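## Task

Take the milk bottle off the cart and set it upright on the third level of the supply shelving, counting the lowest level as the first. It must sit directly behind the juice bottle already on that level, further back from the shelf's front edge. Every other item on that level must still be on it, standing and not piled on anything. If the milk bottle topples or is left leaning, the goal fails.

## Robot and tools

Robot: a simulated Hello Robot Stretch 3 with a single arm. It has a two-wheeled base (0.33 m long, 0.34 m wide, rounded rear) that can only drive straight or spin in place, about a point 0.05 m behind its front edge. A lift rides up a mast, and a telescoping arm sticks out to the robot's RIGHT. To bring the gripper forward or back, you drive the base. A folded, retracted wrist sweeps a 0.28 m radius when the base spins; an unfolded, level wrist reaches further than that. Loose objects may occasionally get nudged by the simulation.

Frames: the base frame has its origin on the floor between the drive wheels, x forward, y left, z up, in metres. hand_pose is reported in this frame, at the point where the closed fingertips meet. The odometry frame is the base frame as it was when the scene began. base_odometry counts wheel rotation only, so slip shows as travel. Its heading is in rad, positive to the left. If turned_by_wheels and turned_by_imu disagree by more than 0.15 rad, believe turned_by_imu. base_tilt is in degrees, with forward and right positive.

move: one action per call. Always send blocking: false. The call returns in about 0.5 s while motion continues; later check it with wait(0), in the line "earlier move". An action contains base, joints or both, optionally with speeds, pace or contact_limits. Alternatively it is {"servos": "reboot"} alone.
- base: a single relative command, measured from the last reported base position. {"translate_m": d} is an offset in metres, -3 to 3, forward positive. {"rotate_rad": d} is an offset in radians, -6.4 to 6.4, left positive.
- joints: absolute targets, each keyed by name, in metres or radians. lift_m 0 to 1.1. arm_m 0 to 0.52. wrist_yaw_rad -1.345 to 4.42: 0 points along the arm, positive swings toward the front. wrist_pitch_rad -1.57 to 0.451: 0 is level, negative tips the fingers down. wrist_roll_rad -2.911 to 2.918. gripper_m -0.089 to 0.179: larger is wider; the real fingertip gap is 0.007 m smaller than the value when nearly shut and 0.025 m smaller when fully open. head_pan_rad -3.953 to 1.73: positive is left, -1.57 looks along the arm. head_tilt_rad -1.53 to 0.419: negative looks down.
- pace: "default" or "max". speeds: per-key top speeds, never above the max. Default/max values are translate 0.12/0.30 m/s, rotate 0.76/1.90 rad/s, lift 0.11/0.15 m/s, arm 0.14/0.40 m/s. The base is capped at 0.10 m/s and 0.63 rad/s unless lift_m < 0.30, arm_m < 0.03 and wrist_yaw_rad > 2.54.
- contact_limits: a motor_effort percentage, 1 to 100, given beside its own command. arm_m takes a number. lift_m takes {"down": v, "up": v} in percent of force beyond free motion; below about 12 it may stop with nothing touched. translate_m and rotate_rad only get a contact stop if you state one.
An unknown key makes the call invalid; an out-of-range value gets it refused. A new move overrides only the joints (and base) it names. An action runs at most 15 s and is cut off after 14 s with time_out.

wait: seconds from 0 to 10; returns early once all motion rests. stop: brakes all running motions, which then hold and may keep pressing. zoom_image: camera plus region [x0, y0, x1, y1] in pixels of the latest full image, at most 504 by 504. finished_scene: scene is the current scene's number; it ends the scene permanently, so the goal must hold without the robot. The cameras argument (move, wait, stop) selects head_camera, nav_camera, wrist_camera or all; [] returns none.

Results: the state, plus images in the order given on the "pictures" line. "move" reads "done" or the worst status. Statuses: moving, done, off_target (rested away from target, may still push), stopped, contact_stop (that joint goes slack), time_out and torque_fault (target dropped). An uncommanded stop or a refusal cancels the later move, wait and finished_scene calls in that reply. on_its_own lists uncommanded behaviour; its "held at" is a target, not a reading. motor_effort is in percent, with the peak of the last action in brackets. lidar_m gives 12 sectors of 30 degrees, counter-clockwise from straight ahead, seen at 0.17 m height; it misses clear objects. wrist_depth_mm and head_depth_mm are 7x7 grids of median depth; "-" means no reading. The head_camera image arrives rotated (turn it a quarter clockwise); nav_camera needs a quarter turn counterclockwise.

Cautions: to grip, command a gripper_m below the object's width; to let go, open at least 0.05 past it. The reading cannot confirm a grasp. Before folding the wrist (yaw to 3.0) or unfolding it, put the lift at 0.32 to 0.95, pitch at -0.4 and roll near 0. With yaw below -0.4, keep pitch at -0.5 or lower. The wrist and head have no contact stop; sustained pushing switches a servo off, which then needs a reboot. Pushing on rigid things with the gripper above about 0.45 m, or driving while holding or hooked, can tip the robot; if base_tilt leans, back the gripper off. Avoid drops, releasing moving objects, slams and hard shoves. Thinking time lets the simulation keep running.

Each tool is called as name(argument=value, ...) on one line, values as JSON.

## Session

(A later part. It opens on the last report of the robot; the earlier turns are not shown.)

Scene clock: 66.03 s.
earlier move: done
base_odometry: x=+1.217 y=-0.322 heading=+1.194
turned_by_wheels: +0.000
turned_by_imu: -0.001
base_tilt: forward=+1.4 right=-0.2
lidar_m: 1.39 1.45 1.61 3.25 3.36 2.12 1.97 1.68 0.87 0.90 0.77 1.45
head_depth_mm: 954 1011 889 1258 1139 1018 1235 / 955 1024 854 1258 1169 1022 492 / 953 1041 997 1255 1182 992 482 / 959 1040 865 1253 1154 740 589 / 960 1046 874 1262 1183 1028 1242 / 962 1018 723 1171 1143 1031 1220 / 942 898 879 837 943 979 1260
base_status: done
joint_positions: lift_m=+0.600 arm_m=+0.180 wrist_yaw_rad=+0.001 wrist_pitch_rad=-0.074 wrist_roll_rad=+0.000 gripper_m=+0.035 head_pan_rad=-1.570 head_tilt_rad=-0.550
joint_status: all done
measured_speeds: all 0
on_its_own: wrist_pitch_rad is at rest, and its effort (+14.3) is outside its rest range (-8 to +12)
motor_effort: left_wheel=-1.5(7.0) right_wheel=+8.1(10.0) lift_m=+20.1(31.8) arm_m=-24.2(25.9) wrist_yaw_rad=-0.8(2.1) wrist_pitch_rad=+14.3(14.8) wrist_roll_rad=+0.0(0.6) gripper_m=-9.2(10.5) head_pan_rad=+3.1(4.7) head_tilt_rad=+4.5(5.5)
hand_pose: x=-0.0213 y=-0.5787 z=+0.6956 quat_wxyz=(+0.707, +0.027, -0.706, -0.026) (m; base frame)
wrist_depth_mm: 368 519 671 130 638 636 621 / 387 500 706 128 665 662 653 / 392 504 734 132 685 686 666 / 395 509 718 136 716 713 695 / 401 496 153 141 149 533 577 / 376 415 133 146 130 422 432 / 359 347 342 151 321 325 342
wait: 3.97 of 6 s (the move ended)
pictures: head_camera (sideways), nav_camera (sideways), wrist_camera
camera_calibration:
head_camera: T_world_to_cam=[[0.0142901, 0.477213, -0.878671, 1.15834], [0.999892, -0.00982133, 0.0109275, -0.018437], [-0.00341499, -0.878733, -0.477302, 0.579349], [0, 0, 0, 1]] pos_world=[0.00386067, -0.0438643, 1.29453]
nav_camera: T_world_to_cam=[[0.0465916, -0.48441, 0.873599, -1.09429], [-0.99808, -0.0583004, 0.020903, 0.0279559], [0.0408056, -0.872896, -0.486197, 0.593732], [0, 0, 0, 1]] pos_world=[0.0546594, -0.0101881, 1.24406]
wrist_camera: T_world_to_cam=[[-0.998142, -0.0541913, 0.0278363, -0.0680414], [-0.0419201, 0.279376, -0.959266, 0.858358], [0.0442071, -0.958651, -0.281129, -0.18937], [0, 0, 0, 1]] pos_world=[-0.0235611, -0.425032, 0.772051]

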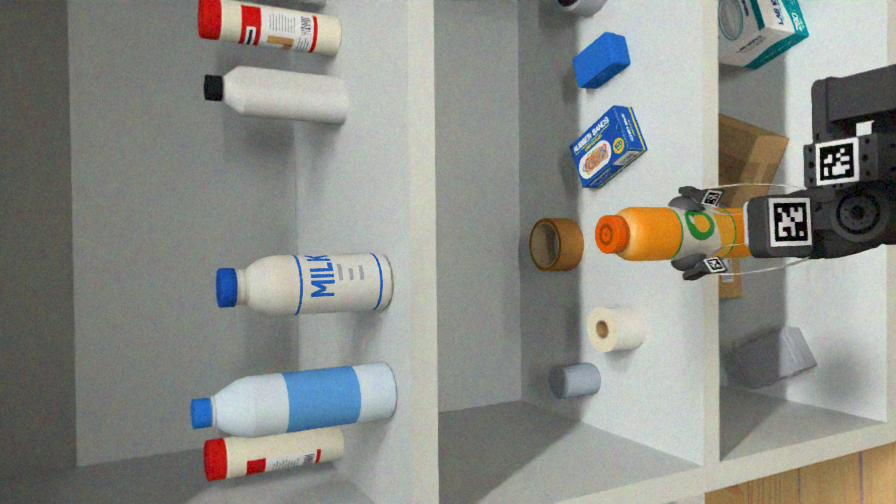

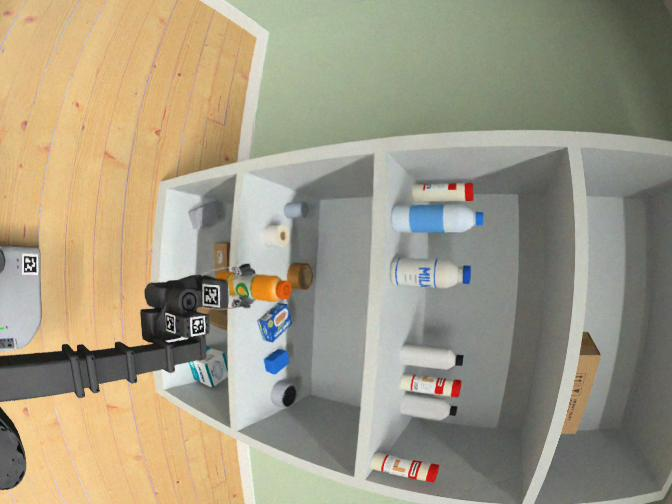

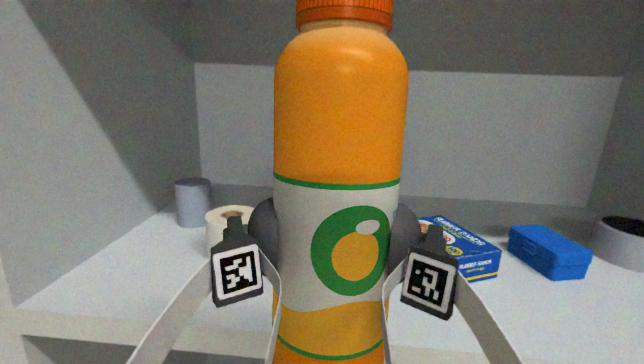

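move(blocking=false, joints={"arm_m": 0.4, "wrist_pitch_rad": 0.05}, cameras=[])

wait(seconds=4, cameras=["head_camera"])

move(blocking=false, joints={"lift_m": 0.46}, speeds={"lift_m": 0.04}, contact_limits={"lift_m": {"down": 13}}, cameras=[])

wait(seconds=6, cameras=["head_camera","wrist_camera"])

Scene clock: 67.10 s.
move: moving
base_odometry: x=+1.217 y=-0.322 heading=+1.194
turned_by_wheels: +0.000
turned_by_imu: +0.000
base_tilt: forward=+1.4 right=-0.3
lidar_m: 1.39 1.45 1.61 3.25 3.35 2.12 1.97 1.68 0.87 0.90 0.77 1.45
head_depth_mm: 957 1011 888 1255 1143 1018 1231 / 960 1025 857 1252 1185 1024 506 / 960 1039 996 1262 1177 993 483 / 957 1038 866 1254 1157 750 610 / 963 1044 873 1256 1187 1032 1239 / 962 1016 722 1163 1134 1033 1213 / 938 897 880 838 941 974 1240
base_status: not commanded
joint_positions: lift_m=+0.600 arm_m=+0.198 wrist_yaw_rad=+0.001 wrist_pitch_rad=-0.031 wrist_roll_rad=+0.000 gripper_m=+0.035 head_pan_rad=-1.570 head_tilt_rad=-0.550
joint_status: arm_m moving; wrist_pitch_rad moving
measured_speeds: translate_m=+0.000 rotate_rad=+0.000 lift_m=+0.000 arm_m=+0.068 wrist_yaw_rad=+0.000 wrist_pitch_rad=+0.024 wrist_roll_rad=+0.000 head_pan_rad=+0.000 head_tilt_rad=+0.000
motor_effort: left_wheel=-1.6(1.9) right_wheel=+8.5(8.9) lift_m=+21.7(21.7) arm_m=+24.7(26.6) wrist_yaw_rad=-0.9(1.3) wrist_pitch_rad=+14.9(16.4) wrist_roll_rad=+0.0(0.3) gripper_m=-8.8(10.3) head_pan_rad=+2.7(3.7) head_tilt_rad=+3.9(4.7)
hand_pose: x=-0.0213 y=-0.5980 z=+0.7067 quat_wxyz=(+0.707, +0.011, -0.707, -0.011) (m; base frame)
wrist_depth_mm: 369 518 670 130 635 624 612 / 387 501 701 128 652 645 638 / 393 506 729 132 670 672 655 / 396 507 748 136 710 700 678 / 401 517 153 141 149 643 658 / 388 432 133 145 130 437 425 / 338 320 343 151 342 348 367
pictures: none
No camera images: "cameras" was empty.

Scene clock: 69.47 s.
earlier move: off_target
base_odometry: x=+1.217 y=-0.322 heading=+1.194
turned_by_wheels: +0.000
turned_by_imu: -0.001
base_tilt: forward=+1.4 right=-0.2
lidar_m: 1.39 1.45 1.61 3.25 3.34 2.12 1.98 1.68 0.87 0.90 0.77 1.45
head_depth_mm: 954 1010 884 1251 1140 1018 1232 / 958 1025 856 1256 1179 936 495 / 952 1037 1000 1266 1137 656 1233 / 954 1037 865 914 910 965 1240 / 958 1042 869 1261 1182 1034 1247 / 957 1015 720 1161 1137 1033 1214 / 938 899 881 839 941 977 1239
base_status: not commanded
joint_positions: lift_m=+0.600 arm_m=+0.400 wrist_yaw_rad=+0.001 wrist_pitch_rad=-0.030 wrist_roll_rad=+0.000 gripper_m=+0.035 head_pan_rad=-1.570 head_tilt_rad=-0.550
joint_status: wrist_pitch_rad off_target (ended at -0.030, target +0.050); the others done
measured_speeds: all 0
on_its_own: wrist_pitch_rad is at rest, and its effort (+15.3) is outside its rest range (-8 to +12)
motor_effort: left_wheel=-1.7(2.0) right_wheel=+8.1(9.7) lift_m=+34.1(34.1) arm_m=+25.2(27.1) wrist_yaw_rad=-0.9(1.6) wrist_pitch_rad=+15.3(16.5) wrist_roll_rad=+0.1(0.3) gripper_m=-10.0(10.6) head_pan_rad=+2.4(4.5) head_tilt_rad=+3.7(4.7)
hand_pose: x=-0.0213 y=-0.8004 z=+0.7069 quat_wxyz=(+0.707, +0.011, -0.707, -0.011) (m; base frame)
wrist_depth_mm: 380 481 484 130 457 445 438 / 381 500 496 128 462 464 455 / 383 518 519 132 481 482 470 / 390 534 534 136 504 499 485 / 378 517 153 141 149 516 500 / 365 345 133 145 130 463 471 / 334 95 341 151 341 290 367
wait: 2.37 of 4 s (the move ended)
pictures: head_camera (sideways)
camera_calibration:
head_camera: T_world_to_cam=[[0.0142918, 0.476624, -0.878991, 1.15873], [0.999892, -0.00981479, 0.0109356, -0.0184472], [-0.00341493, -0.879052, -0.476713, 0.578571], [0, 0, 0, 1]] pos_world=[0.00386068, -0.0438648, 1.29453]

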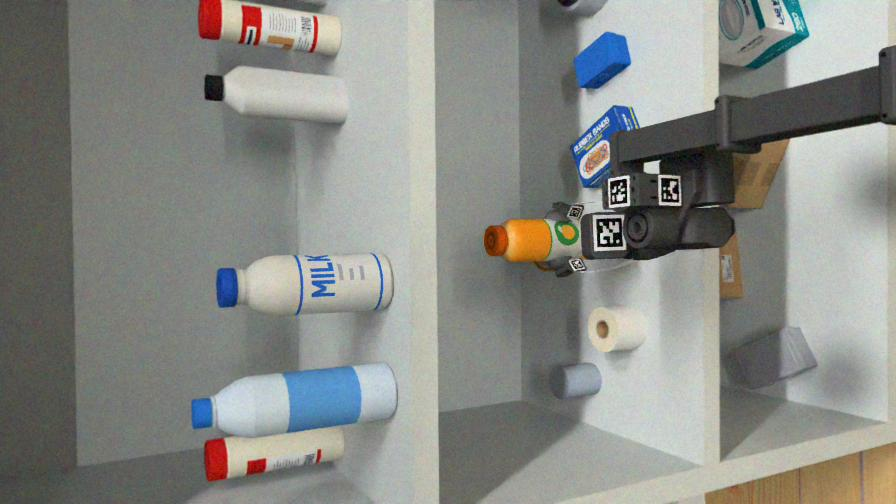

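Scene clock: 69.97 s.
move: moving
base_odometry: x=+1.217 y=-0.322 heading=+1.194
turned_by_wheels: +0.000
turned_by_imu: +0.000
base_tilt: forward=+1.4 right=-0.2
lidar_m: 1.39 1.44 1.61 3.26 3.33 2.13 1.97 1.69 0.87 0.90 0.77 1.45
head_depth_mm: 954 1013 888 1256 1141 1019 1235 / 957 1032 857 1262 1177 956 509 / 954 1041 1000 1259 1183 666 1241 / 959 1043 867 1255 915 965 1235 / 958 1038 871 1260 1182 1028 1244 / 957 1017 720 1163 1139 1032 1214 / 941 897 879 837 941 982 1232
base_status: not commanded
joint_positions: lift_m=+0.584 arm_m=+0.400 wrist_yaw_rad=+0.001 wrist_pitch_rad=-0.029 wrist_roll_rad=+0.000 gripper_m=+0.035 head_pan_rad=-1.570 head_tilt_rad=-0.550
joint_status: lift_m moving
measured_speeds: translate_m=+0.000 rotate_rad=+0.000 lift_m=-0.040 arm_m=+0.000 wrist_yaw_rad=+0.000 wrist_pitch_rad=+0.000 wrist_roll_rad=+0.000 head_pan_rad=+0.000 head_tilt_rad=+0.000
motor_effort: left_wheel=-1.7(1.8) right_wheel=+8.6(9.0) lift_m=+14.9(33.4) arm_m=+25.1(26.2) wrist_yaw_rad=-0.8(1.2) wrist_pitch_rad=+15.6(15.6) wrist_roll_rad=-0.3(0.3) gripper_m=-8.8(10.8) head_pan_rad=+4.3(4.3) head_tilt_rad=+3.7(4.2)
contact_limits: lift_m down 13 (down: maximum 72; up: maximum 65)
hand_pose: x=-0.0213 y=-0.8004 z=+0.6912 quat_wxyz=(+0.707, +0.011, -0.707, -0.010) (m; base frame)
wrist_depth_mm: 376 483 477 130 453 449 438 / 381 496 499 128 466 464 454 / 386 521 514 132 479 479 469 / 389 531 537 136 505 497 483 / 376 507 153 141 149 512 506 / 361 335 133 146 130 435 445 / 317 95 314 151 309 269 346
pictures: none
No camera images: "cameras" was empty.

Scene clock: 73.47 s.
earlier move: done
base_odometry: x=+1.217 y=-0.322 heading=+1.194
turned_by_wheels: +0.000
turned_by_imu: -0.001
base_tilt: forward=+1.4 right=-0.2
lidar_m: 1.39 1.45 1.61 3.25 3.35 2.12 1.97 1.69 0.87 0.90 0.77 1.45
head_depth_mm: 958 1013 891 1252 1138 1025 1237 / 957 1025 864 1256 1178 1022 1183 / 960 1039 1003 1258 1186 750 1152 / 957 1044 868 1259 972 934 1210 / 962 1039 874 1260 1184 1030 1243 / 965 1020 723 1162 1137 1036 1216 / 940 899 881 838 943 981 1233
base_status: not commanded
joint_positions: lift_m=+0.460 arm_m=+0.400 wrist_yaw_rad=+0.001 wrist_pitch_rad=+0.139 wrist_roll_rad=+0.000 gripper_m=+0.035 head_pan_rad=-1.570 head_tilt_rad=-0.550
joint_status: all done
measured_speeds: all 0
on_its_own: wrist_pitch_rad is at rest, and its effort (-15.5) is outside its rest range (-8 to +12)
motor_effort: left_wheel=-1.6(2.0) right_wheel=+8.4(9.4) lift_m=+10.2(33.4) arm_m=+23.5(26.2) wrist_yaw_rad=-1.6(1.6) wrist_pitch_rad=-15.5(16.5) wrist_roll_rad=+0.0(0.3) gripper_m=-9.1(11.0) head_pan_rad=+3.0(4.7) head_tilt_rad=+2.5(4.2)
contact_limits: lift_m down 13 (down: maximum 72; up: maximum 65)
hand_pose: x=-0.0213 y=-0.8021 z=+0.6103 quat_wxyz=(+0.706, -0.049, -0.705, +0.049) (m; base frame)
wrist_depth_mm: 381 518 513 139 483 477 466 / 383 518 512 136 487 480 473 / 385 526 519 138 494 482 478 / 369 521 525 140 499 488 479 / 297 323 151 142 150 492 487 / 187 192 133 143 130 235 334 / 189 189 225 145 223 195 179
wait: 3.50 of 6 s (the move ended)
pictures: head_camera (sideways), wrist_camera
camera_calibration:
head_camera: T_world_to_cam=[[0.0142918, 0.476624, -0.878991, 1.15873], [0.999892, -0.00981479, 0.0109356, -0.0184472], [-0.00341493, -0.879052, -0.476713, 0.578571], [0, 0, 0, 1]] pos_world=[0.00386068, -0.0438648, 1.29453]
wrist_camera: T_world_to_cam=[[-0.998142, -0.047163, 0.0385653, -0.0786624], [-0.0418162, 0.0700049, -0.99667, 0.693827], [0.0443062, -0.996431, -0.071847, -0.585512], [0, 0, 0, 1]] pos_world=[-0.0235613, -0.635704, 0.652483]

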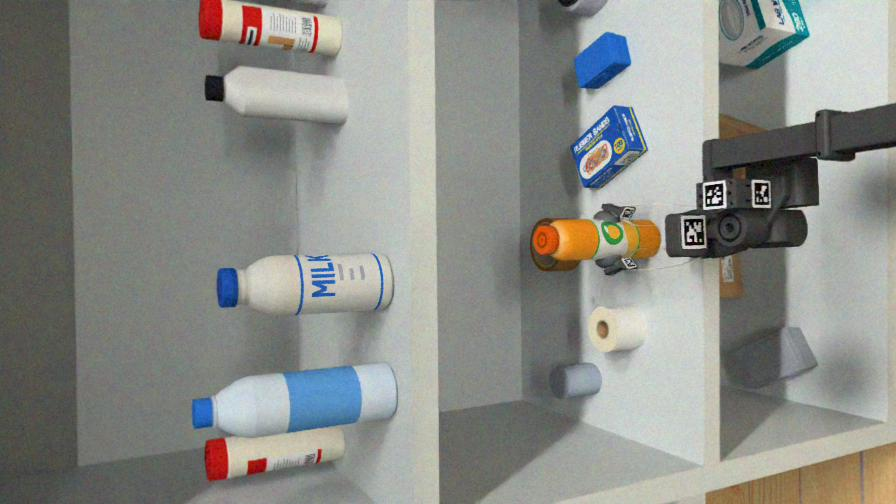

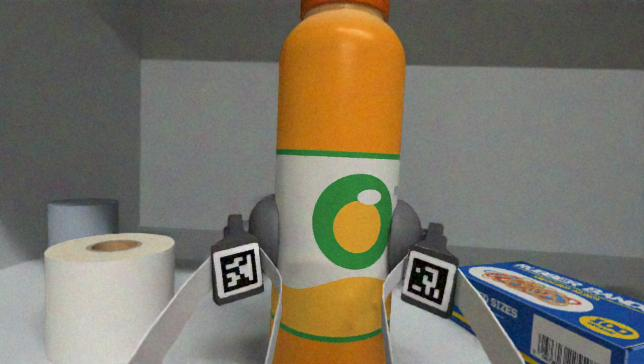

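move(blocking=false, joints={"lift_m": 0.493, "wrist_pitch_rad": 0.02}, speeds={"lift_m": 0.03}, cameras=[])

wait(seconds=3, cameras=["head_camera"])

Scene clock: 74.27 s.
move: moving
base_odometry: x=+1.217 y=-0.322 heading=+1.194
turned_by_wheels: +0.000
turned_by_imu: +0.000
base_tilt: forward=+1.4 right=-0.2
lidar_m: 1.39 1.45 1.61 3.26 3.33 2.13 1.97 1.69 0.87 0.90 0.77 1.45
head_depth_mm: 954 1007 889 1255 1135 1018 1237 / 959 1025 859 1259 1173 1023 1179 / 958 1036 998 1255 1184 740 1179 / 960 1041 865 1259 973 936 1215 / 961 1045 875 1258 1185 1035 1242 / 964 1019 721 1167 1134 1035 1215 / 942 900 881 841 942 982 1235
base_status: not commanded
joint_positions: lift_m=+0.473 arm_m=+0.400 wrist_yaw_rad=+0.001 wrist_pitch_rad=+0.094 wrist_roll_rad=+0.000 gripper_m=+0.035 head_pan_rad=-1.570 head_tilt_rad=-0.550
joint_status: lift_m moving; wrist_pitch_rad moving
measured_speeds: translate_m=+0.000 rotate_rad=+0.000 lift_m=+0.030 arm_m=+0.000 wrist_yaw_rad=+0.000 wrist_pitch_rad=-0.096 wrist_roll_rad=+0.000 head_pan_rad=+0.000 head_tilt_rad=+0.000
motor_effort: left_wheel=-1.6(1.9) right_wheel=+8.5(8.6) lift_m=+24.7(30.7) arm_m=+22.9(24.1) wrist_yaw_rad=-0.9(1.4) wrist_pitch_rad=-12.8(19.0) wrist_roll_rad=-0.2(0.3) gripper_m=-9.2(9.8) head_pan_rad=+3.0(3.6) head_tilt_rad=+2.4(3.0)
hand_pose: x=-0.0213 y=-0.8023 z=+0.6116 quat_wxyz=(+0.707, -0.033, -0.706, +0.033) (m; base frame)
wrist_depth_mm: 377 508 502 135 476 471 459 / 381 518 513 134 481 473 466 / 386 523 516 137 485 485 473 / 369 530 530 139 506 491 483 / 301 309 151 141 149 493 483 / 188 193 133 144 130 230 252 / 192 191 222 146 220 195 179
pictures: none
No camera images: "cameras" was empty.

Scene clock: 75.30 s.
earlier move: done
base_odometry: x=+1.217 y=-0.322 heading=+1.194
turned_by_wheels: +0.000
turned_by_imu: +0.000
base_tilt: forward=+1.3 right=-0.2
lidar_m: 1.39 1.45 1.61 3.26 3.32 2.12 1.97 1.69 0.87 0.90 0.77 1.45
head_depth_mm: 959 1008 884 1255 1138 1019 1227 / 956 1029 856 1257 1176 993 639 / 956 1046 995 1254 1186 722 1182 / 961 1041 864 1261 974 808 1236 / 963 1041 871 1251 1186 1031 1247 / 962 1019 722 1164 1139 1036 1214 / 941 896 882 841 939 980 1236
base_status: not commanded
joint_positions: lift_m=+0.493 arm_m=+0.400 wrist_yaw_rad=+0.001 wrist_pitch_rad=+0.026 wrist_roll_rad=+0.000 gripper_m=+0.035 head_pan_rad=-1.570 head_tilt_rad=-0.550
joint_status: all done
measured_speeds: all 0
motor_effort: left_wheel=-1.5(1.9) right_wheel=+8.2(8.8) lift_m=+34.4(34.8) arm_m=+23.0(24.1) wrist_yaw_rad=-0.6(1.5) wrist_pitch_rad=-0.6(19.0) wrist_roll_rad=+0.1(0.3) gripper_m=-9.6(10.3) head_pan_rad=+2.9(4.4) head_tilt_rad=+2.6(3.1)
hand_pose: x=-0.0213 y=-0.8018 z=+0.6142 quat_wxyz=(+0.707, -0.009, -0.707, +0.009) (m; base frame)
wrist_depth_mm: 377 487 486 129 464 455 446 / 381 505 500 130 468 464 461 / 386 513 515 133 480 483 466 / 356 526 532 137 501 490 484 / 305 238 152 141 150 451 463 / 196 194 134 145 129 230 226 / 200 196 218 149 217 197 179
wait: 1.03 of 3 s (the move ended)
pictures: head_camera (sideways)
camera_calibration:
head_camera: T_world_to_cam=[[0.0142918, 0.476624, -0.878991, 1.15873], [0.999892, -0.00981479, 0.0109356, -0.0184472], [-0.00341493, -0.879052, -0.476713, 0.578571], [0, 0, 0, 1]] pos_world=[0.00386068, -0.0438648, 1.29453]

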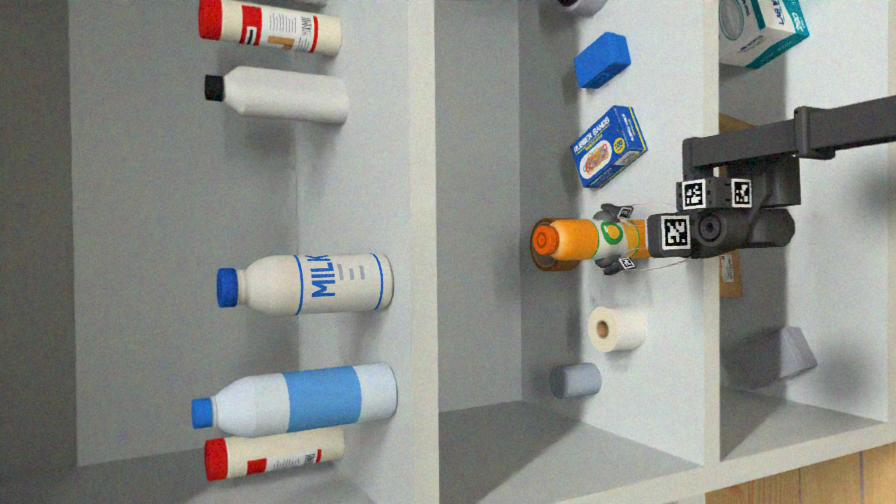

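move(blocking=false, joints={"gripper_m": 0.125}, cameras=[])

wait(seconds=3, cameras=["wrist_camera"])

move(blocking=false, joints={"arm_m": 0.15}, cameras=[])

wait(seconds=4, cameras=["wrist_camera","head_camera"])

Scene clock: 76.23 s.
move: moving
base_odometry: x=+1.217 y=-0.322 heading=+1.194
turned_by_wheels: +0.000
turned_by_imu: +0.000
base_tilt: forward=+1.3 right=-0.3
lidar_m: 1.40 1.44 1.61 3.23 3.34 2.12 1.97 1.68 0.87 0.90 0.77 1.45
head_depth_mm: 955 1011 889 1251 1134 1023 1233 / 956 1023 859 1254 1176 994 640 / 954 1043 997 1254 1179 721 1183 / 960 1038 865 1262 984 808 1211 / 958 1043 870 1262 1190 1028 1239 / 960 1018 721 1164 1138 1034 1213 / 936 899 878 836 940 981 1235
base_status: not commanded
joint_positions: lift_m=+0.493 arm_m=+0.400 wrist_yaw_rad=+0.001 wrist_pitch_rad=+0.007 wrist_roll_rad=+0.000 gripper_m=+0.072 head_pan_rad=-1.570 head_tilt_rad=-0.550
joint_status: gripper_m moving
measured_speeds: translate_m=+0.000 rotate_rad=+0.000 lift_m=+0.000 arm_m=+0.000 wrist_yaw_rad=+0.000 wrist_pitch_rad=-0.048 wrist_roll_rad=+0.000 head_pan_rad=+0.000 head_tilt_rad=+0.000
motor_effort: left_wheel=-1.5(2.0) right_wheel=+7.9(8.5) lift_m=+34.2(34.6) arm_m=+22.7(23.4) wrist_yaw_rad=-0.9(1.3) wrist_pitch_rad=+3.2(3.3) wrist_roll_rad=-0.1(0.3) gripper_m=+77.2(77.3) head_pan_rad=+3.2(3.9) head_tilt_rad=+2.1(2.7)
hand_pose: x=-0.0213 y=-0.8014 z=+0.6095 quat_wxyz=(+0.707, -0.002, -0.707, +0.002) (m; base frame)
wrist_depth_mm: 377 487 488 126 456 454 445 / 381 504 499 128 469 466 455 / 385 519 517 133 479 480 471 / 358 504 530 136 498 495 486 / 312 230 152 142 149 418 434 / 198 194 133 146 132 222 215 / 197 192 211 151 211 198 178
pictures: none
No camera images: "cameras" was empty.

Scene clock: 77.17 s.
earlier move: done
base_odometry: x=+1.217 y=-0.322 heading=+1.194
turned_by_wheels: +0.000
turned_by_imu: +0.000
base_tilt: forward=+1.4 right=-0.2
lidar_m: 1.40 1.45 1.61 3.25 3.34 2.13 1.97 1.68 0.87 0.90 0.77 1.45
head_depth_mm: 957 1017 887 1257 1139 1020 1233 / 960 1024 861 1261 1177 993 642 / 956 1039 1000 1258 1174 721 1178 / 960 1046 863 1266 985 824 1213 / 957 1041 871 1266 1189 1030 1247 / 961 1018 721 1172 1137 1035 1212 / 942 900 881 840 941 973 1230
base_status: not commanded
joint_positions: lift_m=+0.493 arm_m=+0.400 wrist_yaw_rad=+0.001 wrist_pitch_rad=+0.004 wrist_roll_rad=+0.000 gripper_m=+0.125 head_pan_rad=-1.570 head_tilt_rad=-0.550
joint_status: all done
measured_speeds: all 0
motor_effort: left_wheel=-1.7(2.0) right_wheel=+8.0(8.6) lift_m=+33.7(34.6) arm_m=+21.4(23.4) wrist_yaw_rad=-0.4(1.4) wrist_pitch_rad=+3.6(4.0) wrist_roll_rad=-0.2(0.3) gripper_m=+0.9(80.4) head_pan_rad=+2.9(3.9) head_tilt_rad=+2.1(2.8)
hand_pose: x=-0.0213 y=-0.8013 z=+0.6086 quat_wxyz=(+0.707, -0.001, -0.707, +0.001) (m; base frame)
wrist_depth_mm: 379 484 491 126 456 452 444 / 380 501 502 128 469 467 454 / 386 521 516 132 485 481 469 / 344 504 533 137 501 492 486 / 309 194 347 141 342 253 425 / 233 125 254 146 251 127 210 / - 198 201 152 208 210 169
wait: 0.93 of 3 s (the move ended)
pictures: wrist_camera
camera_calibration:
wrist_camera: T_world_to_cam=[[-0.998143, -0.0518511, 0.0319821, -0.0783254], [-0.0419196, 0.203629, -0.97815, 0.787846], [0.0442056, -0.977674, -0.205425, -0.48846], [0, 0, 0, 1]] pos_world=[-0.0235611, -0.642044, 0.672795]

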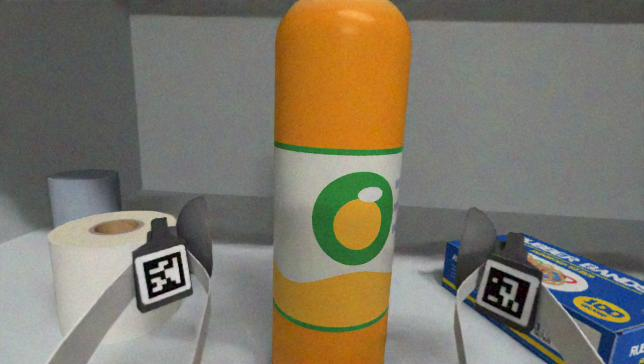

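Scene clock: 77.67 s.
move: moving
base_odometry: x=+1.217 y=-0.322 heading=+1.194
turned_by_wheels: +0.000
turned_by_imu: +0.000
base_tilt: forward=+1.4 right=-0.1
lidar_m: 1.39 1.45 1.61 3.26 3.34 2.12 1.97 1.69 0.87 0.90 0.77 1.45
head_depth_mm: 958 1013 891 1255 1142 1021 1229 / 958 1022 859 1257 1178 990 640 / 957 1041 998 1259 1182 723 1156 / 959 1043 865 1254 990 936 1207 / 961 1042 870 1264 1183 1030 1236 / 962 1018 721 1166 1133 1032 1220 / 940 897 883 839 938 980 1238
base_status: not commanded
joint_positions: lift_m=+0.493 arm_m=+0.382 wrist_yaw_rad=+0.001 wrist_pitch_rad=+0.003 wrist_roll_rad=+0.000 gripper_m=+0.125 head_pan_rad=-1.570 head_tilt_rad=-0.550
joint_status: arm_m moving
measured_speeds: translate_m=+0.000 rotate_rad=+0.000 lift_m=+0.000 arm_m=-0.068 wrist_yaw_rad=+0.000 wrist_pitch_rad=+0.000 wrist_roll_rad=+0.000 head_pan_rad=+0.000 head_tilt_rad=+0.000
motor_effort: left_wheel=-1.7(1.9) right_wheel=+8.3(8.3) lift_m=+33.5(33.7) arm_m=-24.7(25.7) wrist_yaw_rad=-0.8(1.4) wrist_pitch_rad=+3.6(3.8) wrist_roll_rad=-0.1(0.3) gripper_m=-0.4(0.9) head_pan_rad=+3.4(4.8) head_tilt_rad=+2.2(2.5)
hand_pose: x=-0.0213 y=-0.7836 z=+0.6085 quat_wxyz=(+0.707, -0.001, -0.707, +0.001) (m; base frame)
wrist_depth_mm: 378 503 497 140 468 464 454 / 383 516 516 143 481 477 467 / 386 531 533 147 496 495 483 / 358 497 545 152 518 512 497 / 329 203 348 159 341 253 424 / 259 125 254 163 264 127 211 / - 199 208 169 215 210 187
pictures: none
No camera images: "cameras" was empty.

Scene clock: 80.23 s.
earlier move: done
base_odometry: x=+1.217 y=-0.322 heading=+1.194
turned_by_wheels: +0.000
turned_by_imu: -0.001
base_tilt: forward=+1.3 right=-0.2
lidar_m: 1.40 1.45 1.60 3.25 3.34 2.12 1.97 1.68 0.87 0.90 0.77 1.45
head_depth_mm: 959 1012 887 1252 1140 1022 1230 / 960 1029 858 1256 1178 1019 1235 / 959 1038 996 1258 1179 1024 1206 / 957 1043 865 1256 1063 1009 1245 / 958 1040 873 1264 1189 1028 1241 / 963 1018 719 1162 1136 1037 1213 / 943 897 880 838 938 980 1235
base_status: not commanded
joint_positions: lift_m=+0.493 arm_m=+0.150 wrist_yaw_rad=+0.001 wrist_pitch_rad=+0.003 wrist_roll_rad=+0.000 gripper_m=+0.125 head_pan_rad=-1.570 head_tilt_rad=-0.550
joint_status: all done
measured_speeds: all 0
motor_effort: left_wheel=-1.5(2.1) right_wheel=+7.9(8.8) lift_m=+31.6(33.7) arm_m=-24.8(26.8) wrist_yaw_rad=-1.0(1.6) wrist_pitch_rad=+3.8(4.2) wrist_roll_rad=-0.1(0.6) gripper_m=-0.6(1.4) head_pan_rad=+2.2(4.8) head_tilt_rad=+1.5(2.5)
hand_pose: x=-0.0213 y=-0.5513 z=+0.6083 quat_wxyz=(+0.707, -0.001, -0.707, +0.001) (m; base frame)
wrist_depth_mm: 372 499 723 703 686 668 662 / 390 494 751 380 709 694 682 / 391 506 764 388 733 707 688 / 395 510 457 400 594 723 715 / 356 347 349 385 400 355 424 / 371 125 837 333 323 127 310 / - 510 856 818 800 807 103
wait: 2.57 of 4 s (the move ended)
pictures: head_camera (sideways), wrist_camera
camera_calibration:
head_camera: T_world_to_cam=[[0.0142918, 0.476624, -0.878991, 1.15873], [0.999892, -0.00981479, 0.0109356, -0.0184472], [-0.00341493, -0.879052, -0.476713, 0.578571], [0, 0, 0, 1]] pos_world=[0.00386068, -0.0438648, 1.29453]
wrist_camera: T_world_to_cam=[[-0.998142, -0.0518839, 0.0319333, -0.0653447], [-0.0419236, 0.204627, -0.977942, 0.737113], [0.044205, -0.977464, -0.206422, -0.243407], [0, 0, 0, 1]] pos_world=[-0.0235611, -0.392145, 0.672696]

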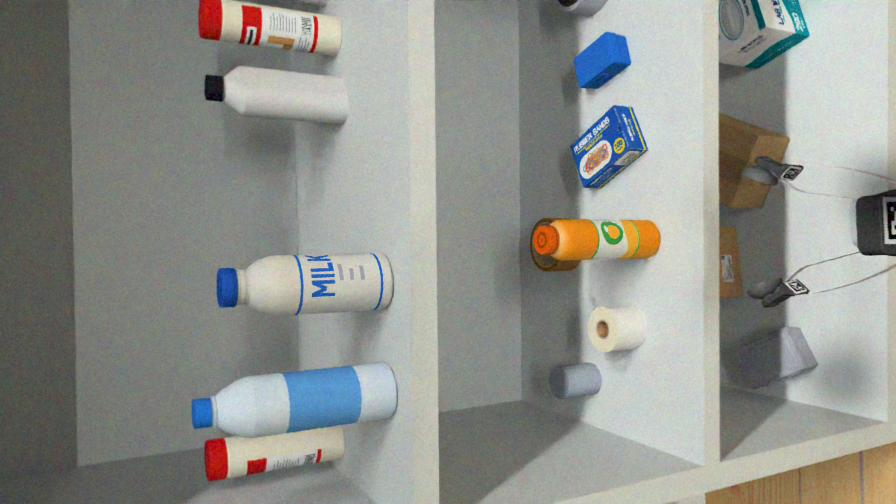

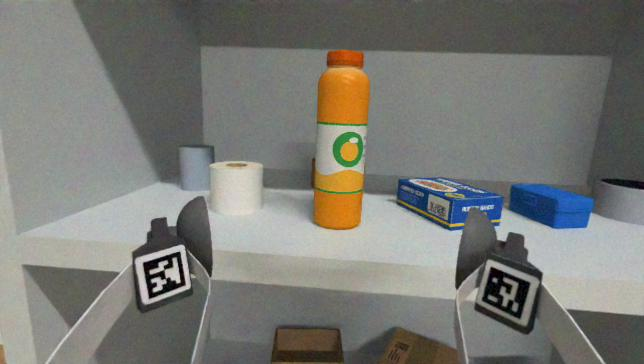

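move(blocking=false, joints={"arm_m": 0.0, "lift_m": 0.75}, cameras=[])

wait(seconds=4, cameras=[])

move(blocking=false, base={"rotate_rad": -0.57}, joints={"head_tilt_rad": -0.3}, cameras=[])

wait(seconds=4, cameras=[])

move(blocking=false, base={"translate_m": -1.35}, cameras=[])

wait(seconds=10, cameras=[])

wait(seconds=6, cameras=[])

move(blocking=false, joints={"head_pan_rad": -2.4}, cameras=[])

wait(seconds=4)

Scene clock: 82.20 s.
move: moving
base_odometry: x=+1.217 y=-0.322 heading=+1.194
turned_by_wheels: +0.000
turned_by_imu: -0.001
base_tilt: forward=+1.4 right=-0.2
lidar_m: 1.39 1.45 1.61 3.26 3.35 2.13 1.97 1.68 0.87 0.90 0.77 1.45
head_depth_mm: 955 1016 886 1253 1136 1026 1231 / 957 1026 859 1256 1174 1020 1233 / 959 1044 1000 1253 1179 1024 1208 / 961 1040 863 1260 1064 1010 1240 / 961 1044 873 1261 1193 1031 1214 / 959 1018 722 1162 1136 1029 1212 / 942 899 881 839 941 977 1234
base_status: not commanded
joint_positions: lift_m=+0.518 arm_m=+0.132 wrist_yaw_rad=+0.001 wrist_pitch_rad=+0.002 wrist_roll_rad=+0.000 gripper_m=+0.125 head_pan_rad=-1.570 head_tilt_rad=-0.550
joint_status: lift_m moving; arm_m moving
measured_speeds: translate_m=+0.000 rotate_rad=+0.000 lift_m=+0.097 arm_m=-0.068 wrist_yaw_rad=+0.000 wrist_pitch_rad=+0.000 wrist_roll_rad=+0.000 head_pan_rad=+0.000 head_tilt_rad=+0.000
motor_effort: left_wheel=-1.3(1.9) right_wheel=+8.2(8.6) lift_m=+36.5(38.7) arm_m=-24.2(26.4) wrist_yaw_rad=-1.1(1.4) wrist_pitch_rad=+3.8(4.3) wrist_roll_rad=+0.0(0.3) gripper_m=+0.8(0.9) head_pan_rad=+2.4(3.9) head_tilt_rad=+1.3(1.5)
hand_pose: x=-0.0213 y=-0.5336 z=+0.6335 quat_wxyz=(+0.707, +0.000, -0.707, +0.001) (m; base frame)
wrist_depth_mm: 383 495 735 721 694 676 671 / 390 500 760 727 715 707 698 / 393 510 772 403 743 723 708 / 400 513 568 430 750 739 723 / 383 390 403 417 455 407 446 / 378 125 356 353 341 127 337 / - 507 - 823 834 827 105
pictures: none
No camera images: "cameras" was empty.

Scene clock: 84.87 s.
earlier move: done
base_odometry: x=+1.217 y=-0.322 heading=+1.194
turned_by_wheels: +0.000
turned_by_imu: -0.001
base_tilt: forward=+1.4 right=-0.1
lidar_m: 1.40 1.45 1.61 3.26 3.34 2.12 1.97 1.69 0.87 0.90 0.77 1.45
head_depth_mm: 959 1017 885 1255 1143 1020 1233 / 953 1024 858 1261 1178 992 1233 / 956 1037 1000 1257 1177 1023 1237 / 962 1039 868 1259 1062 1011 1240 / 959 1046 870 1255 1186 996 1242 / 959 1019 723 1167 1135 1034 1214 / 941 900 880 838 941 980 1236
base_status: not commanded
joint_positions: lift_m=+0.750 arm_m=+0.000 wrist_yaw_rad=+0.001 wrist_pitch_rad=+0.002 wrist_roll_rad=+0.000 gripper_m=+0.125 head_pan_rad=-1.570 head_tilt_rad=-0.550
joint_status: all done
measured_speeds: all 0
motor_effort: left_wheel=-1.5(2.1) right_wheel=+8.1(8.9) lift_m=+35.5(40.0) arm_m=-24.2(27.2) wrist_yaw_rad=-0.9(1.6) wrist_pitch_rad=+3.8(4.3) wrist_roll_rad=-0.1(0.3) gripper_m=-0.4(1.5) head_pan_rad=+1.6(4.1) head_tilt_rad=+0.4(1.8)
hand_pose: x=-0.0213 y=-0.4013 z=+0.8652 quat_wxyz=(+0.707, +0.000, -0.707, +0.001) (m; base frame)
wrist_depth_mm: 447 500 826 485 819 617 614 / - 456 446 442 431 418 412 / - 513 - - - 850 - / - 517 - - - 859 - / - 503 152 580 - 148 - / - 125 686 693 739 127 - / - 554 584 596 616 592 586
wait: 2.67 of 4 s (the move ended)
pictures: none
No camera images: "cameras" was empty.

Scene clock: 85.37 s.
move: moving
base_odometry: x=+1.217 y=-0.322 heading=+1.099
turned_by_wheels: -0.095
turned_by_imu: -0.096
base_tilt: forward=+1.3 right=-0.1
lidar_m: 1.40 1.42 1.61 3.25 3.31 2.13 1.97 1.88 0.87 0.90 0.77 1.50
head_depth_mm: 763 832 1117 973 835 1211 962 / 740 818 1106 923 840 1252 960 / 791 808 1100 1077 839 1249 945 / 998 797 1092 1130 792 1234 902 / 991 783 1081 738 742 1224 935 / 993 774 1074 1105 750 1217 926 / 981 762 1065 711 728 1173 975
base_status: rotate_rad moving
joint_positions: lift_m=+0.750 arm_m=+0.000 wrist_yaw_rad=+0.001 wrist_pitch_rad=+0.002 wrist_roll_rad=+0.000 gripper_m=+0.125 head_pan_rad=-1.570 head_tilt_rad=-0.298
joint_status: head_tilt_rad moving
measured_speeds: translate_m=+0.000 rotate_rad=-0.369 lift_m=+0.000 arm_m=+0.000 wrist_yaw_rad=+0.000 wrist_pitch_rad=+0.000 wrist_roll_rad=+0.000 head_pan_rad=+0.000 head_tilt_rad=+0.000
motor_effort: left_wheel=+10.1(10.1) right_wheel=-10.5(11.1) lift_m=+35.5(35.8) arm_m=-24.0(24.9) wrist_yaw_rad=-1.1(1.5) wrist_pitch_rad=+3.6(3.9) wrist_roll_rad=+0.0(0.3) gripper_m=-0.8(1.0) head_pan_rad=+2.8(3.9) head_tilt_rad=+5.0(7.3)
hand_pose: x=-0.0213 y=-0.4013 z=+0.8652 quat_wxyz=(+0.707, +0.000, -0.707, +0.001) (m; base frame)
wrist_depth_mm: 458 541 824 843 623 653 - / 439 437 438 444 437 437 435 / 467 582 - - - 871 - / 472 580 - - - - - / 488 156 151 582 - 146 - / - 125 712 684 777 127 - / 517 562 586 596 607 595 103
pictures: none
No camera images: "cameras" was empty.

Scene clock: 86.90 s.
earlier move: done
base_odometry: x=+1.217 y=-0.322 heading=+0.624
turned_by_wheels: -0.474
turned_by_imu: -0.481
base_tilt: forward=+1.3 right=-0.2
lidar_m: 1.47 1.40 1.43 1.60 3.26 3.32 2.13 1.97 1.77 0.87 0.90 0.77
head_depth_mm: 1552 1644 1714 1810 1931 2001 1618 / 1430 1499 1569 1657 1752 1844 1628 / 755 792 828 868 910 967 1021 / 819 819 903 890 942 1065 1004 / 969 967 1092 1093 919 1211 969 / 1030 794 1138 986 855 1243 973 / 751 764 1075 905 802 1181 925
base_status: done
joint_positions: lift_m=+0.750 arm_m=+0.000 wrist_yaw_rad=+0.001 wrist_pitch_rad=+0.002 wrist_roll_rad=+0.000 gripper_m=+0.125 head_pan_rad=-1.570 head_tilt_rad=-0.298
joint_status: all done
measured_speeds: all 0
motor_effort: left_wheel=+7.0(11.9) right_wheel=-7.1(11.6) lift_m=+35.6(35.8) arm_m=-24.4(25.8) wrist_yaw_rad=-0.6(1.7) wrist_pitch_rad=+3.7(4.2) wrist_roll_rad=+0.1(0.4) gripper_m=-0.7(1.9) head_pan_rad=+2.9(3.9) head_tilt_rad=+3.8(7.3)
hand_pose: x=-0.0213 y=-0.4013 z=+0.8652 quat_wxyz=(+0.707, +0.000, -0.707, +0.001) (m; base frame)
wrist_depth_mm: 715 749 709 - - - - / 527 439 503 533 - - - / 754 821 - - - - - / 769 831 - - - - - / 760 158 919 - - - - / 485 125 711 739 - 127 - / 487 563 586 663 - - -
wait: 1.53 of 4 s (the move ended)
pictures: none
No camera images: "cameras" was empty.

Scene clock: 87.40 s.
move: moving
base_odometry: x=+1.205 y=-0.331 heading=+0.624
turned_by_wheels: +0.000
turned_by_imu: +0.000
base_tilt: forward=+1.6 right=-0.7
lidar_m: 1.49 1.41 1.45 1.61 3.24 3.33 2.11 1.96 1.79 0.87 0.90 0.78
head_depth_mm: 1554 1637 1737 1822 1928 1997 1613 / 1444 1509 1580 1675 1757 1852 1623 / 1329 1397 1457 1532 1599 1693 1517 / 798 798 882 855 928 1046 998 / 948 942 1066 1087 918 1198 969 / 1041 801 1146 988 855 1249 967 / 975 762 1080 908 802 1186 924
base_status: translate_m moving
joint_positions: lift_m=+0.750 arm_m=+0.000 wrist_yaw_rad=+0.001 wrist_pitch_rad=+0.002 wrist_roll_rad=+0.000 gripper_m=+0.125 head_pan_rad=-1.570 head_tilt_rad=-0.298
joint_status: not commanded
measured_speeds: translate_m=-0.058 rotate_rad=+0.000 lift_m=+0.000 arm_m=+0.000 wrist_yaw_rad=+0.000 wrist_pitch_rad=+0.000 wrist_roll_rad=+0.000 head_pan_rad=+0.000 head_tilt_rad=+0.000
motor_effort: left_wheel=-5.4(7.1) right_wheel=-9.1(9.6) lift_m=+35.3(35.7) arm_m=-24.9(25.1) wrist_yaw_rad=-1.3(1.6) wrist_pitch_rad=+3.4(4.2) wrist_roll_rad=+0.2(0.3) gripper_m=+0.0(1.5) head_pan_rad=+2.7(3.4) head_tilt_rad=+3.0(3.8)
hand_pose: x=-0.0213 y=-0.4013 z=+0.8652 quat_wxyz=(+0.707, +0.000, -0.707, +0.001) (m; base frame)
wrist_depth_mm: 720 749 709 - - - - / 524 449 499 548 - - - / 757 828 - - - - - / 767 835 - - - - - / 786 158 975 - - - - / 491 125 710 725 - 127 - / 491 554 594 659 - - -
pictures: none
No camera images: "cameras" was empty.

Scene clock: 97.40 s.
earlier move: moving
base_odometry: x=+0.399 y=-0.912 heading=+0.624
turned_by_wheels: +0.000
turned_by_imu: -0.004
base_tilt: forward=+1.1 right=-0.6
lidar_m: 1.72 2.24 2.04 2.59 2.71 2.23 1.15 1.13 1.23 1.83 1.37 1.27
head_depth_mm: 1684 1734 1806 1858 1940 1512 1503 / 1872 1938 2021 2111 2190 2108 1630 / 1965 2074 2137 2249 2367 2106 1631 / 1859 1924 2003 2113 2196 2127 1625 / 1717 1803 1873 1936 2033 2052 1637 / 1620 1688 1759 1809 1886 1955 1633 / 1548 1603 1653 1718 1781 1843 1634
base_status: translate_m moving
joint_positions: lift_m=+0.750 arm_m=+0.000 wrist_yaw_rad=+0.001 wrist_pitch_rad=+0.002 wrist_roll_rad=+0.000 gripper_m=+0.125 head_pan_rad=-1.570 head_tilt_rad=-0.300
joint_status: not commanded
measured_speeds: translate_m=-0.100 rotate_rad=+0.000 lift_m=+0.000 arm_m=+0.000 wrist_yaw_rad=+0.000 wrist_pitch_rad=+0.000 wrist_roll_rad=+0.000 head_pan_rad=+0.000 head_tilt_rad=+0.000
motor_effort: left_wheel=-5.9(7.7) right_wheel=-5.6(12.1) lift_m=+34.3(35.7) arm_m=-24.4(26.3) wrist_yaw_rad=-1.2(1.7) wrist_pitch_rad=+3.4(4.4) wrist_roll_rad=-0.1(0.4) gripper_m=-0.4(1.9) head_pan_rad=+2.3(4.4) head_tilt_rad=-3.6(3.9)
hand_pose: x=-0.0213 y=-0.4013 z=+0.8652 quat_wxyz=(+0.707, +0.000, -0.707, +0.001) (m; base frame)
wrist_depth_mm: - - - - - - - / - - - - - - - / - - - - - - - / - - - - - - - / - - - - - - - / - 125 - - - 127 - / - - - - - - 854
wait: 10.00 s; no rest
pictures: none
No camera images: "cameras" was empty.

Scene clock: 101.50 s.
earlier move: time_out
base_odometry: x=+0.122 y=-1.111 heading=+0.624
turned_by_wheels: +0.000
turned_by_imu: -0.002
base_tilt: forward=+1.4 right=-0.3
lidar_m: 2.05 2.26 2.28 2.65 2.52 1.85 0.85 0.81 1.08 1.13 1.92 1.54
head_depth_mm: 1359 1403 1446 1503 1562 1376 1244 / 1512 1580 1631 1692 1764 1384 1291 / 1706 1776 1845 1937 2032 1476 1470 / 1941 2045 2149 2235 2354 2132 1627 / 1936 2009 2070 2172 2268 2122 1626 / 1814 1863 1958 2018 2070 2126 1635 / 1701 1775 1831 1887 1975 2018 1637
base_status: translate_m time_out (by the wheels' count: -1.3493 of -1.3500)
joint_positions: lift_m=+0.750 arm_m=+0.000 wrist_yaw_rad=+0.001 wrist_pitch_rad=+0.002 wrist_roll_rad=+0.000 gripper_m=+0.125 head_pan_rad=-1.570 head_tilt_rad=-0.300
joint_status: not commanded
measured_speeds: all 0
motor_effort: left_wheel=-0.4(7.7) right_wheel=+0.2(12.1) lift_m=+33.9(35.7) arm_m=-25.1(26.3) wrist_yaw_rad=-1.2(1.8) wrist_pitch_rad=+3.4(4.7) wrist_roll_rad=-0.3(0.4) gripper_m=-0.7(1.9) head_pan_rad=+2.3(4.4) head_tilt_rad=-3.3(4.0)
hand_pose: x=-0.0213 y=-0.4013 z=+0.8652 quat_wxyz=(+0.707, +0.000, -0.707, +0.001) (m; base frame)
wrist_depth_mm: - - - - - - 874 / - - - - - - 888 / - - - - - - 894 / - - - - - - 892 / - - - - - - 897 / - 125 - - - 127 915 / - - - - 979 939 872
wait: 4.10 of 6 s (the move ended)
pictures: none
No camera images: "cameras" was empty.

not run: a stop that you did not command came earlier in this reply.

not run: a stop that you did not command came earlier in this reply.

Now rotate to face along (arm toward the cart).

move(blocking=false, base={"rotate_rad": -1.0}, joints={"head_pan_rad": -1.9, "head_tilt_rad": -0.4}, cameras=[])

wait(seconds=5)

Scene clock: 102.20 s.
move: moving
base_odometry: x=+0.122 y=-1.111 heading=+0.529
turned_by_wheels: -0.095
turned_by_imu: -0.096
base_tilt: forward=+1.5 right=-0.5
lidar_m: 2.05 2.53 2.27 2.76 2.51 2.05 0.89 0.81 1.16 1.08 1.92 1.54
head_depth_mm: 1054 1116 1173 1238 1315 1412 1449 / 1105 1176 1256 1327 1407 1515 1466 / 1174 1240 1324 1408 1514 1612 1472 / 1244 1326 1410 1526 1572 1476 1458 / 1330 1419 1520 1634 1640 1332 1366 / 1422 1521 1643 1798 1841 1436 1480 / 1540 1639 1792 1960 2171 1807 1480
base_status: rotate_rad moving
joint_positions: lift_m=+0.750 arm_m=+0.000 wrist_yaw_rad=+0.001 wrist_pitch_rad=+0.002 wrist_roll_rad=+0.000 gripper_m=+0.125 head_pan_rad=-1.905 head_tilt_rad=-0.403
joint_status: head_pan_rad moving; head_tilt_rad moving
measured_speeds: translate_m=+0.000 rotate_rad=-0.369 lift_m=+0.000 arm_m=+0.000 wrist_yaw_rad=+0.000 wrist_pitch_rad=+0.000 wrist_roll_rad=+0.000 head_pan_rad=-0.024 head_tilt_rad=+0.000
motor_effort: left_wheel=+9.4(10.7) right_wheel=-11.7(12.0) lift_m=+33.8(34.1) arm_m=-24.9(25.6) wrist_yaw_rad=-0.7(1.3) wrist_pitch_rad=+3.1(4.2) wrist_roll_rad=+0.2(0.4) gripper_m=-0.1(1.1) head_pan_rad=-0.4(5.5) head_tilt_rad=-5.0(5.6)
hand_pose: x=-0.0213 y=-0.4013 z=+0.8652 quat_wxyz=(+0.707, +0.000, -0.707, +0.001) (m; base frame)
wrist_depth_mm: - - - - - - 837 / - - - - - - 840 / - - - - - - 857 / - - - - - - 860 / - 158 - - - 986 858 / - 125 - - - 127 888 / - - - - 964 - 848
pictures: none
No camera images: "cameras" was empty.

Scene clock: 104.40 s.
earlier move: done
base_odometry: x=+0.122 y=-1.111 heading=-0.375
turned_by_wheels: -0.904
turned_by_imu: -0.917
base_tilt: forward=+1.2 right=-0.3
lidar_m: 1.92 1.53 2.05 2.27 2.29 2.61 2.51 1.77 0.85 0.81 1.08 1.17
head_depth_mm: 1256 1338 1433 1548 1693 1779 1470 / 1210 1285 1378 1479 1533 1664 1350 / 1168 1229 1317 1412 1220 1284 1313 / 1112 1184 1267 1353 1031 1235 1248 / 1082 1138 1219 1292 1230 1154 1022 / 1040 1102 1169 1241 1289 1383 1438 / 1007 1069 1124 1197 1268 1368 1423
base_status: done
joint_positions: lift_m=+0.750 arm_m=+0.000 wrist_yaw_rad=+0.001 wrist_pitch_rad=+0.002 wrist_roll_rad=+0.000 gripper_m=+0.125 head_pan_rad=-1.905 head_tilt_rad=-0.403
joint_status: all done
measured_speeds: all 0
motor_effort: left_wheel=+7.4(10.9) right_wheel=-7.4(12.0) lift_m=+33.7(34.1) arm_m=-25.0(25.6) wrist_yaw_rad=-1.1(1.9) wrist_pitch_rad=+4.0(4.3) wrist_roll_rad=-0.1(0.4) gripper_m=-0.5(1.5) head_pan_rad=+3.3(5.5) head_tilt_rad=+0.2(5.6)
hand_pose: x=-0.0213 y=-0.4013 z=+0.8652 quat_wxyz=(+0.707, +0.000, -0.707, +0.001) (m; base frame)
wrist_depth_mm: 953 930 914 903 901 894 887 / 960 958 950 928 926 907 887 / - - 973 961 950 938 924 / - - - - 978 965 952 / - - - - 703 149 811 / 933 125 - - 942 127 - / 778 - - - 625 - 620
wait: 2.20 of 5 s (the move ended)
pictures: head_camera (sideways), nav_camera (sideways), wrist_camera
camera_calibration:
head_camera: T_world_to_cam=[[0.126262, 0.31911, -0.939269, 1.23674], [0.941691, -0.336253, 0.012348, -0.0199068], [-0.311892, -0.88606, -0.342959, 0.406412], [0, 0, 0, 1]] pos_world=[-0.0106508, -0.0412445, 1.30126]
nav_camera: T_world_to_cam=[[-0.0713979, -0.346654, 0.935272, -1.17403], [-0.960612, 0.276366, 0.0291015, 0.0169944], [-0.268566, -0.896355, -0.352732, 0.421875], [0, 0, 0, 1]] pos_world=[0.0458027, -0.0335303, 1.24636]
wrist_camera: T_world_to_cam=[[-0.998143, -0.0518939, 0.0319107, -0.0657472], [-0.0419175, 0.204935, -0.977878, 0.957668], [0.0442063, -0.977399, -0.20673, -0.0434562], [0, 0, 0, 1]] pos_world=[-0.0235611, -0.242146, 0.929596]

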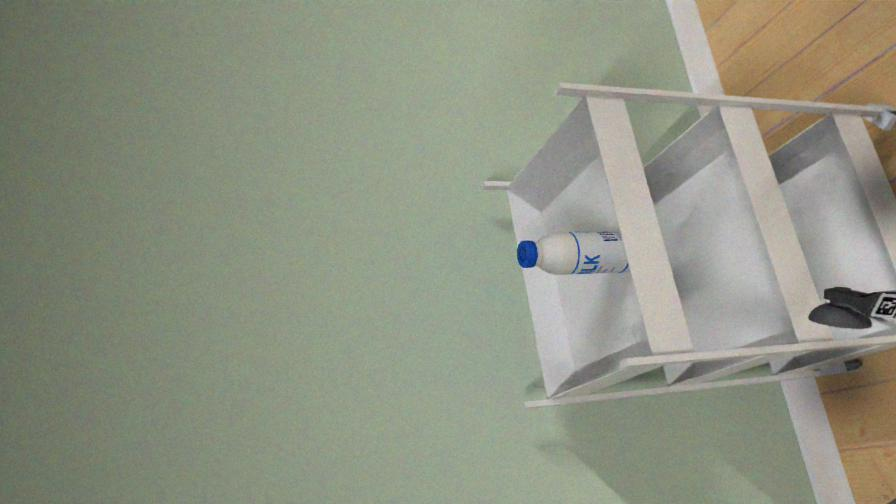

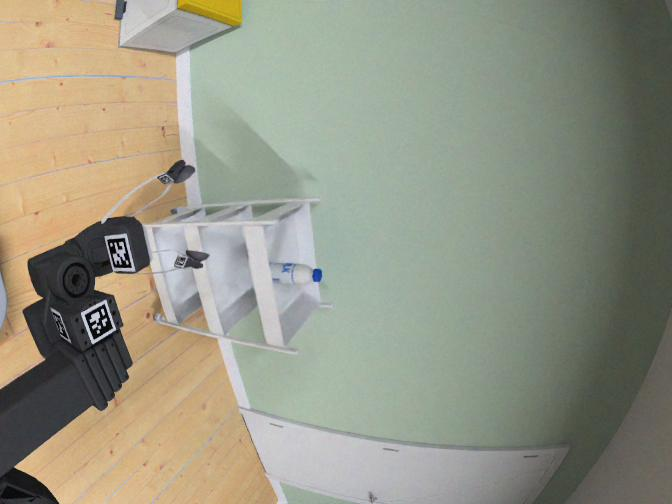

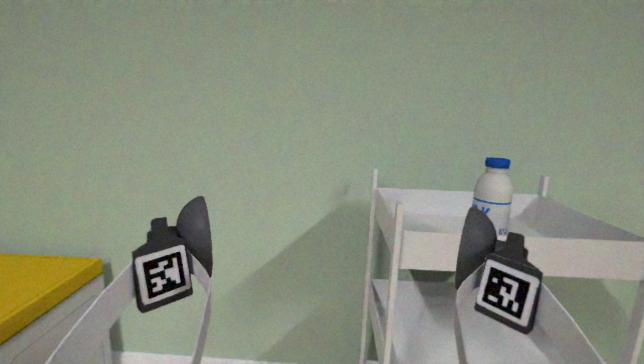

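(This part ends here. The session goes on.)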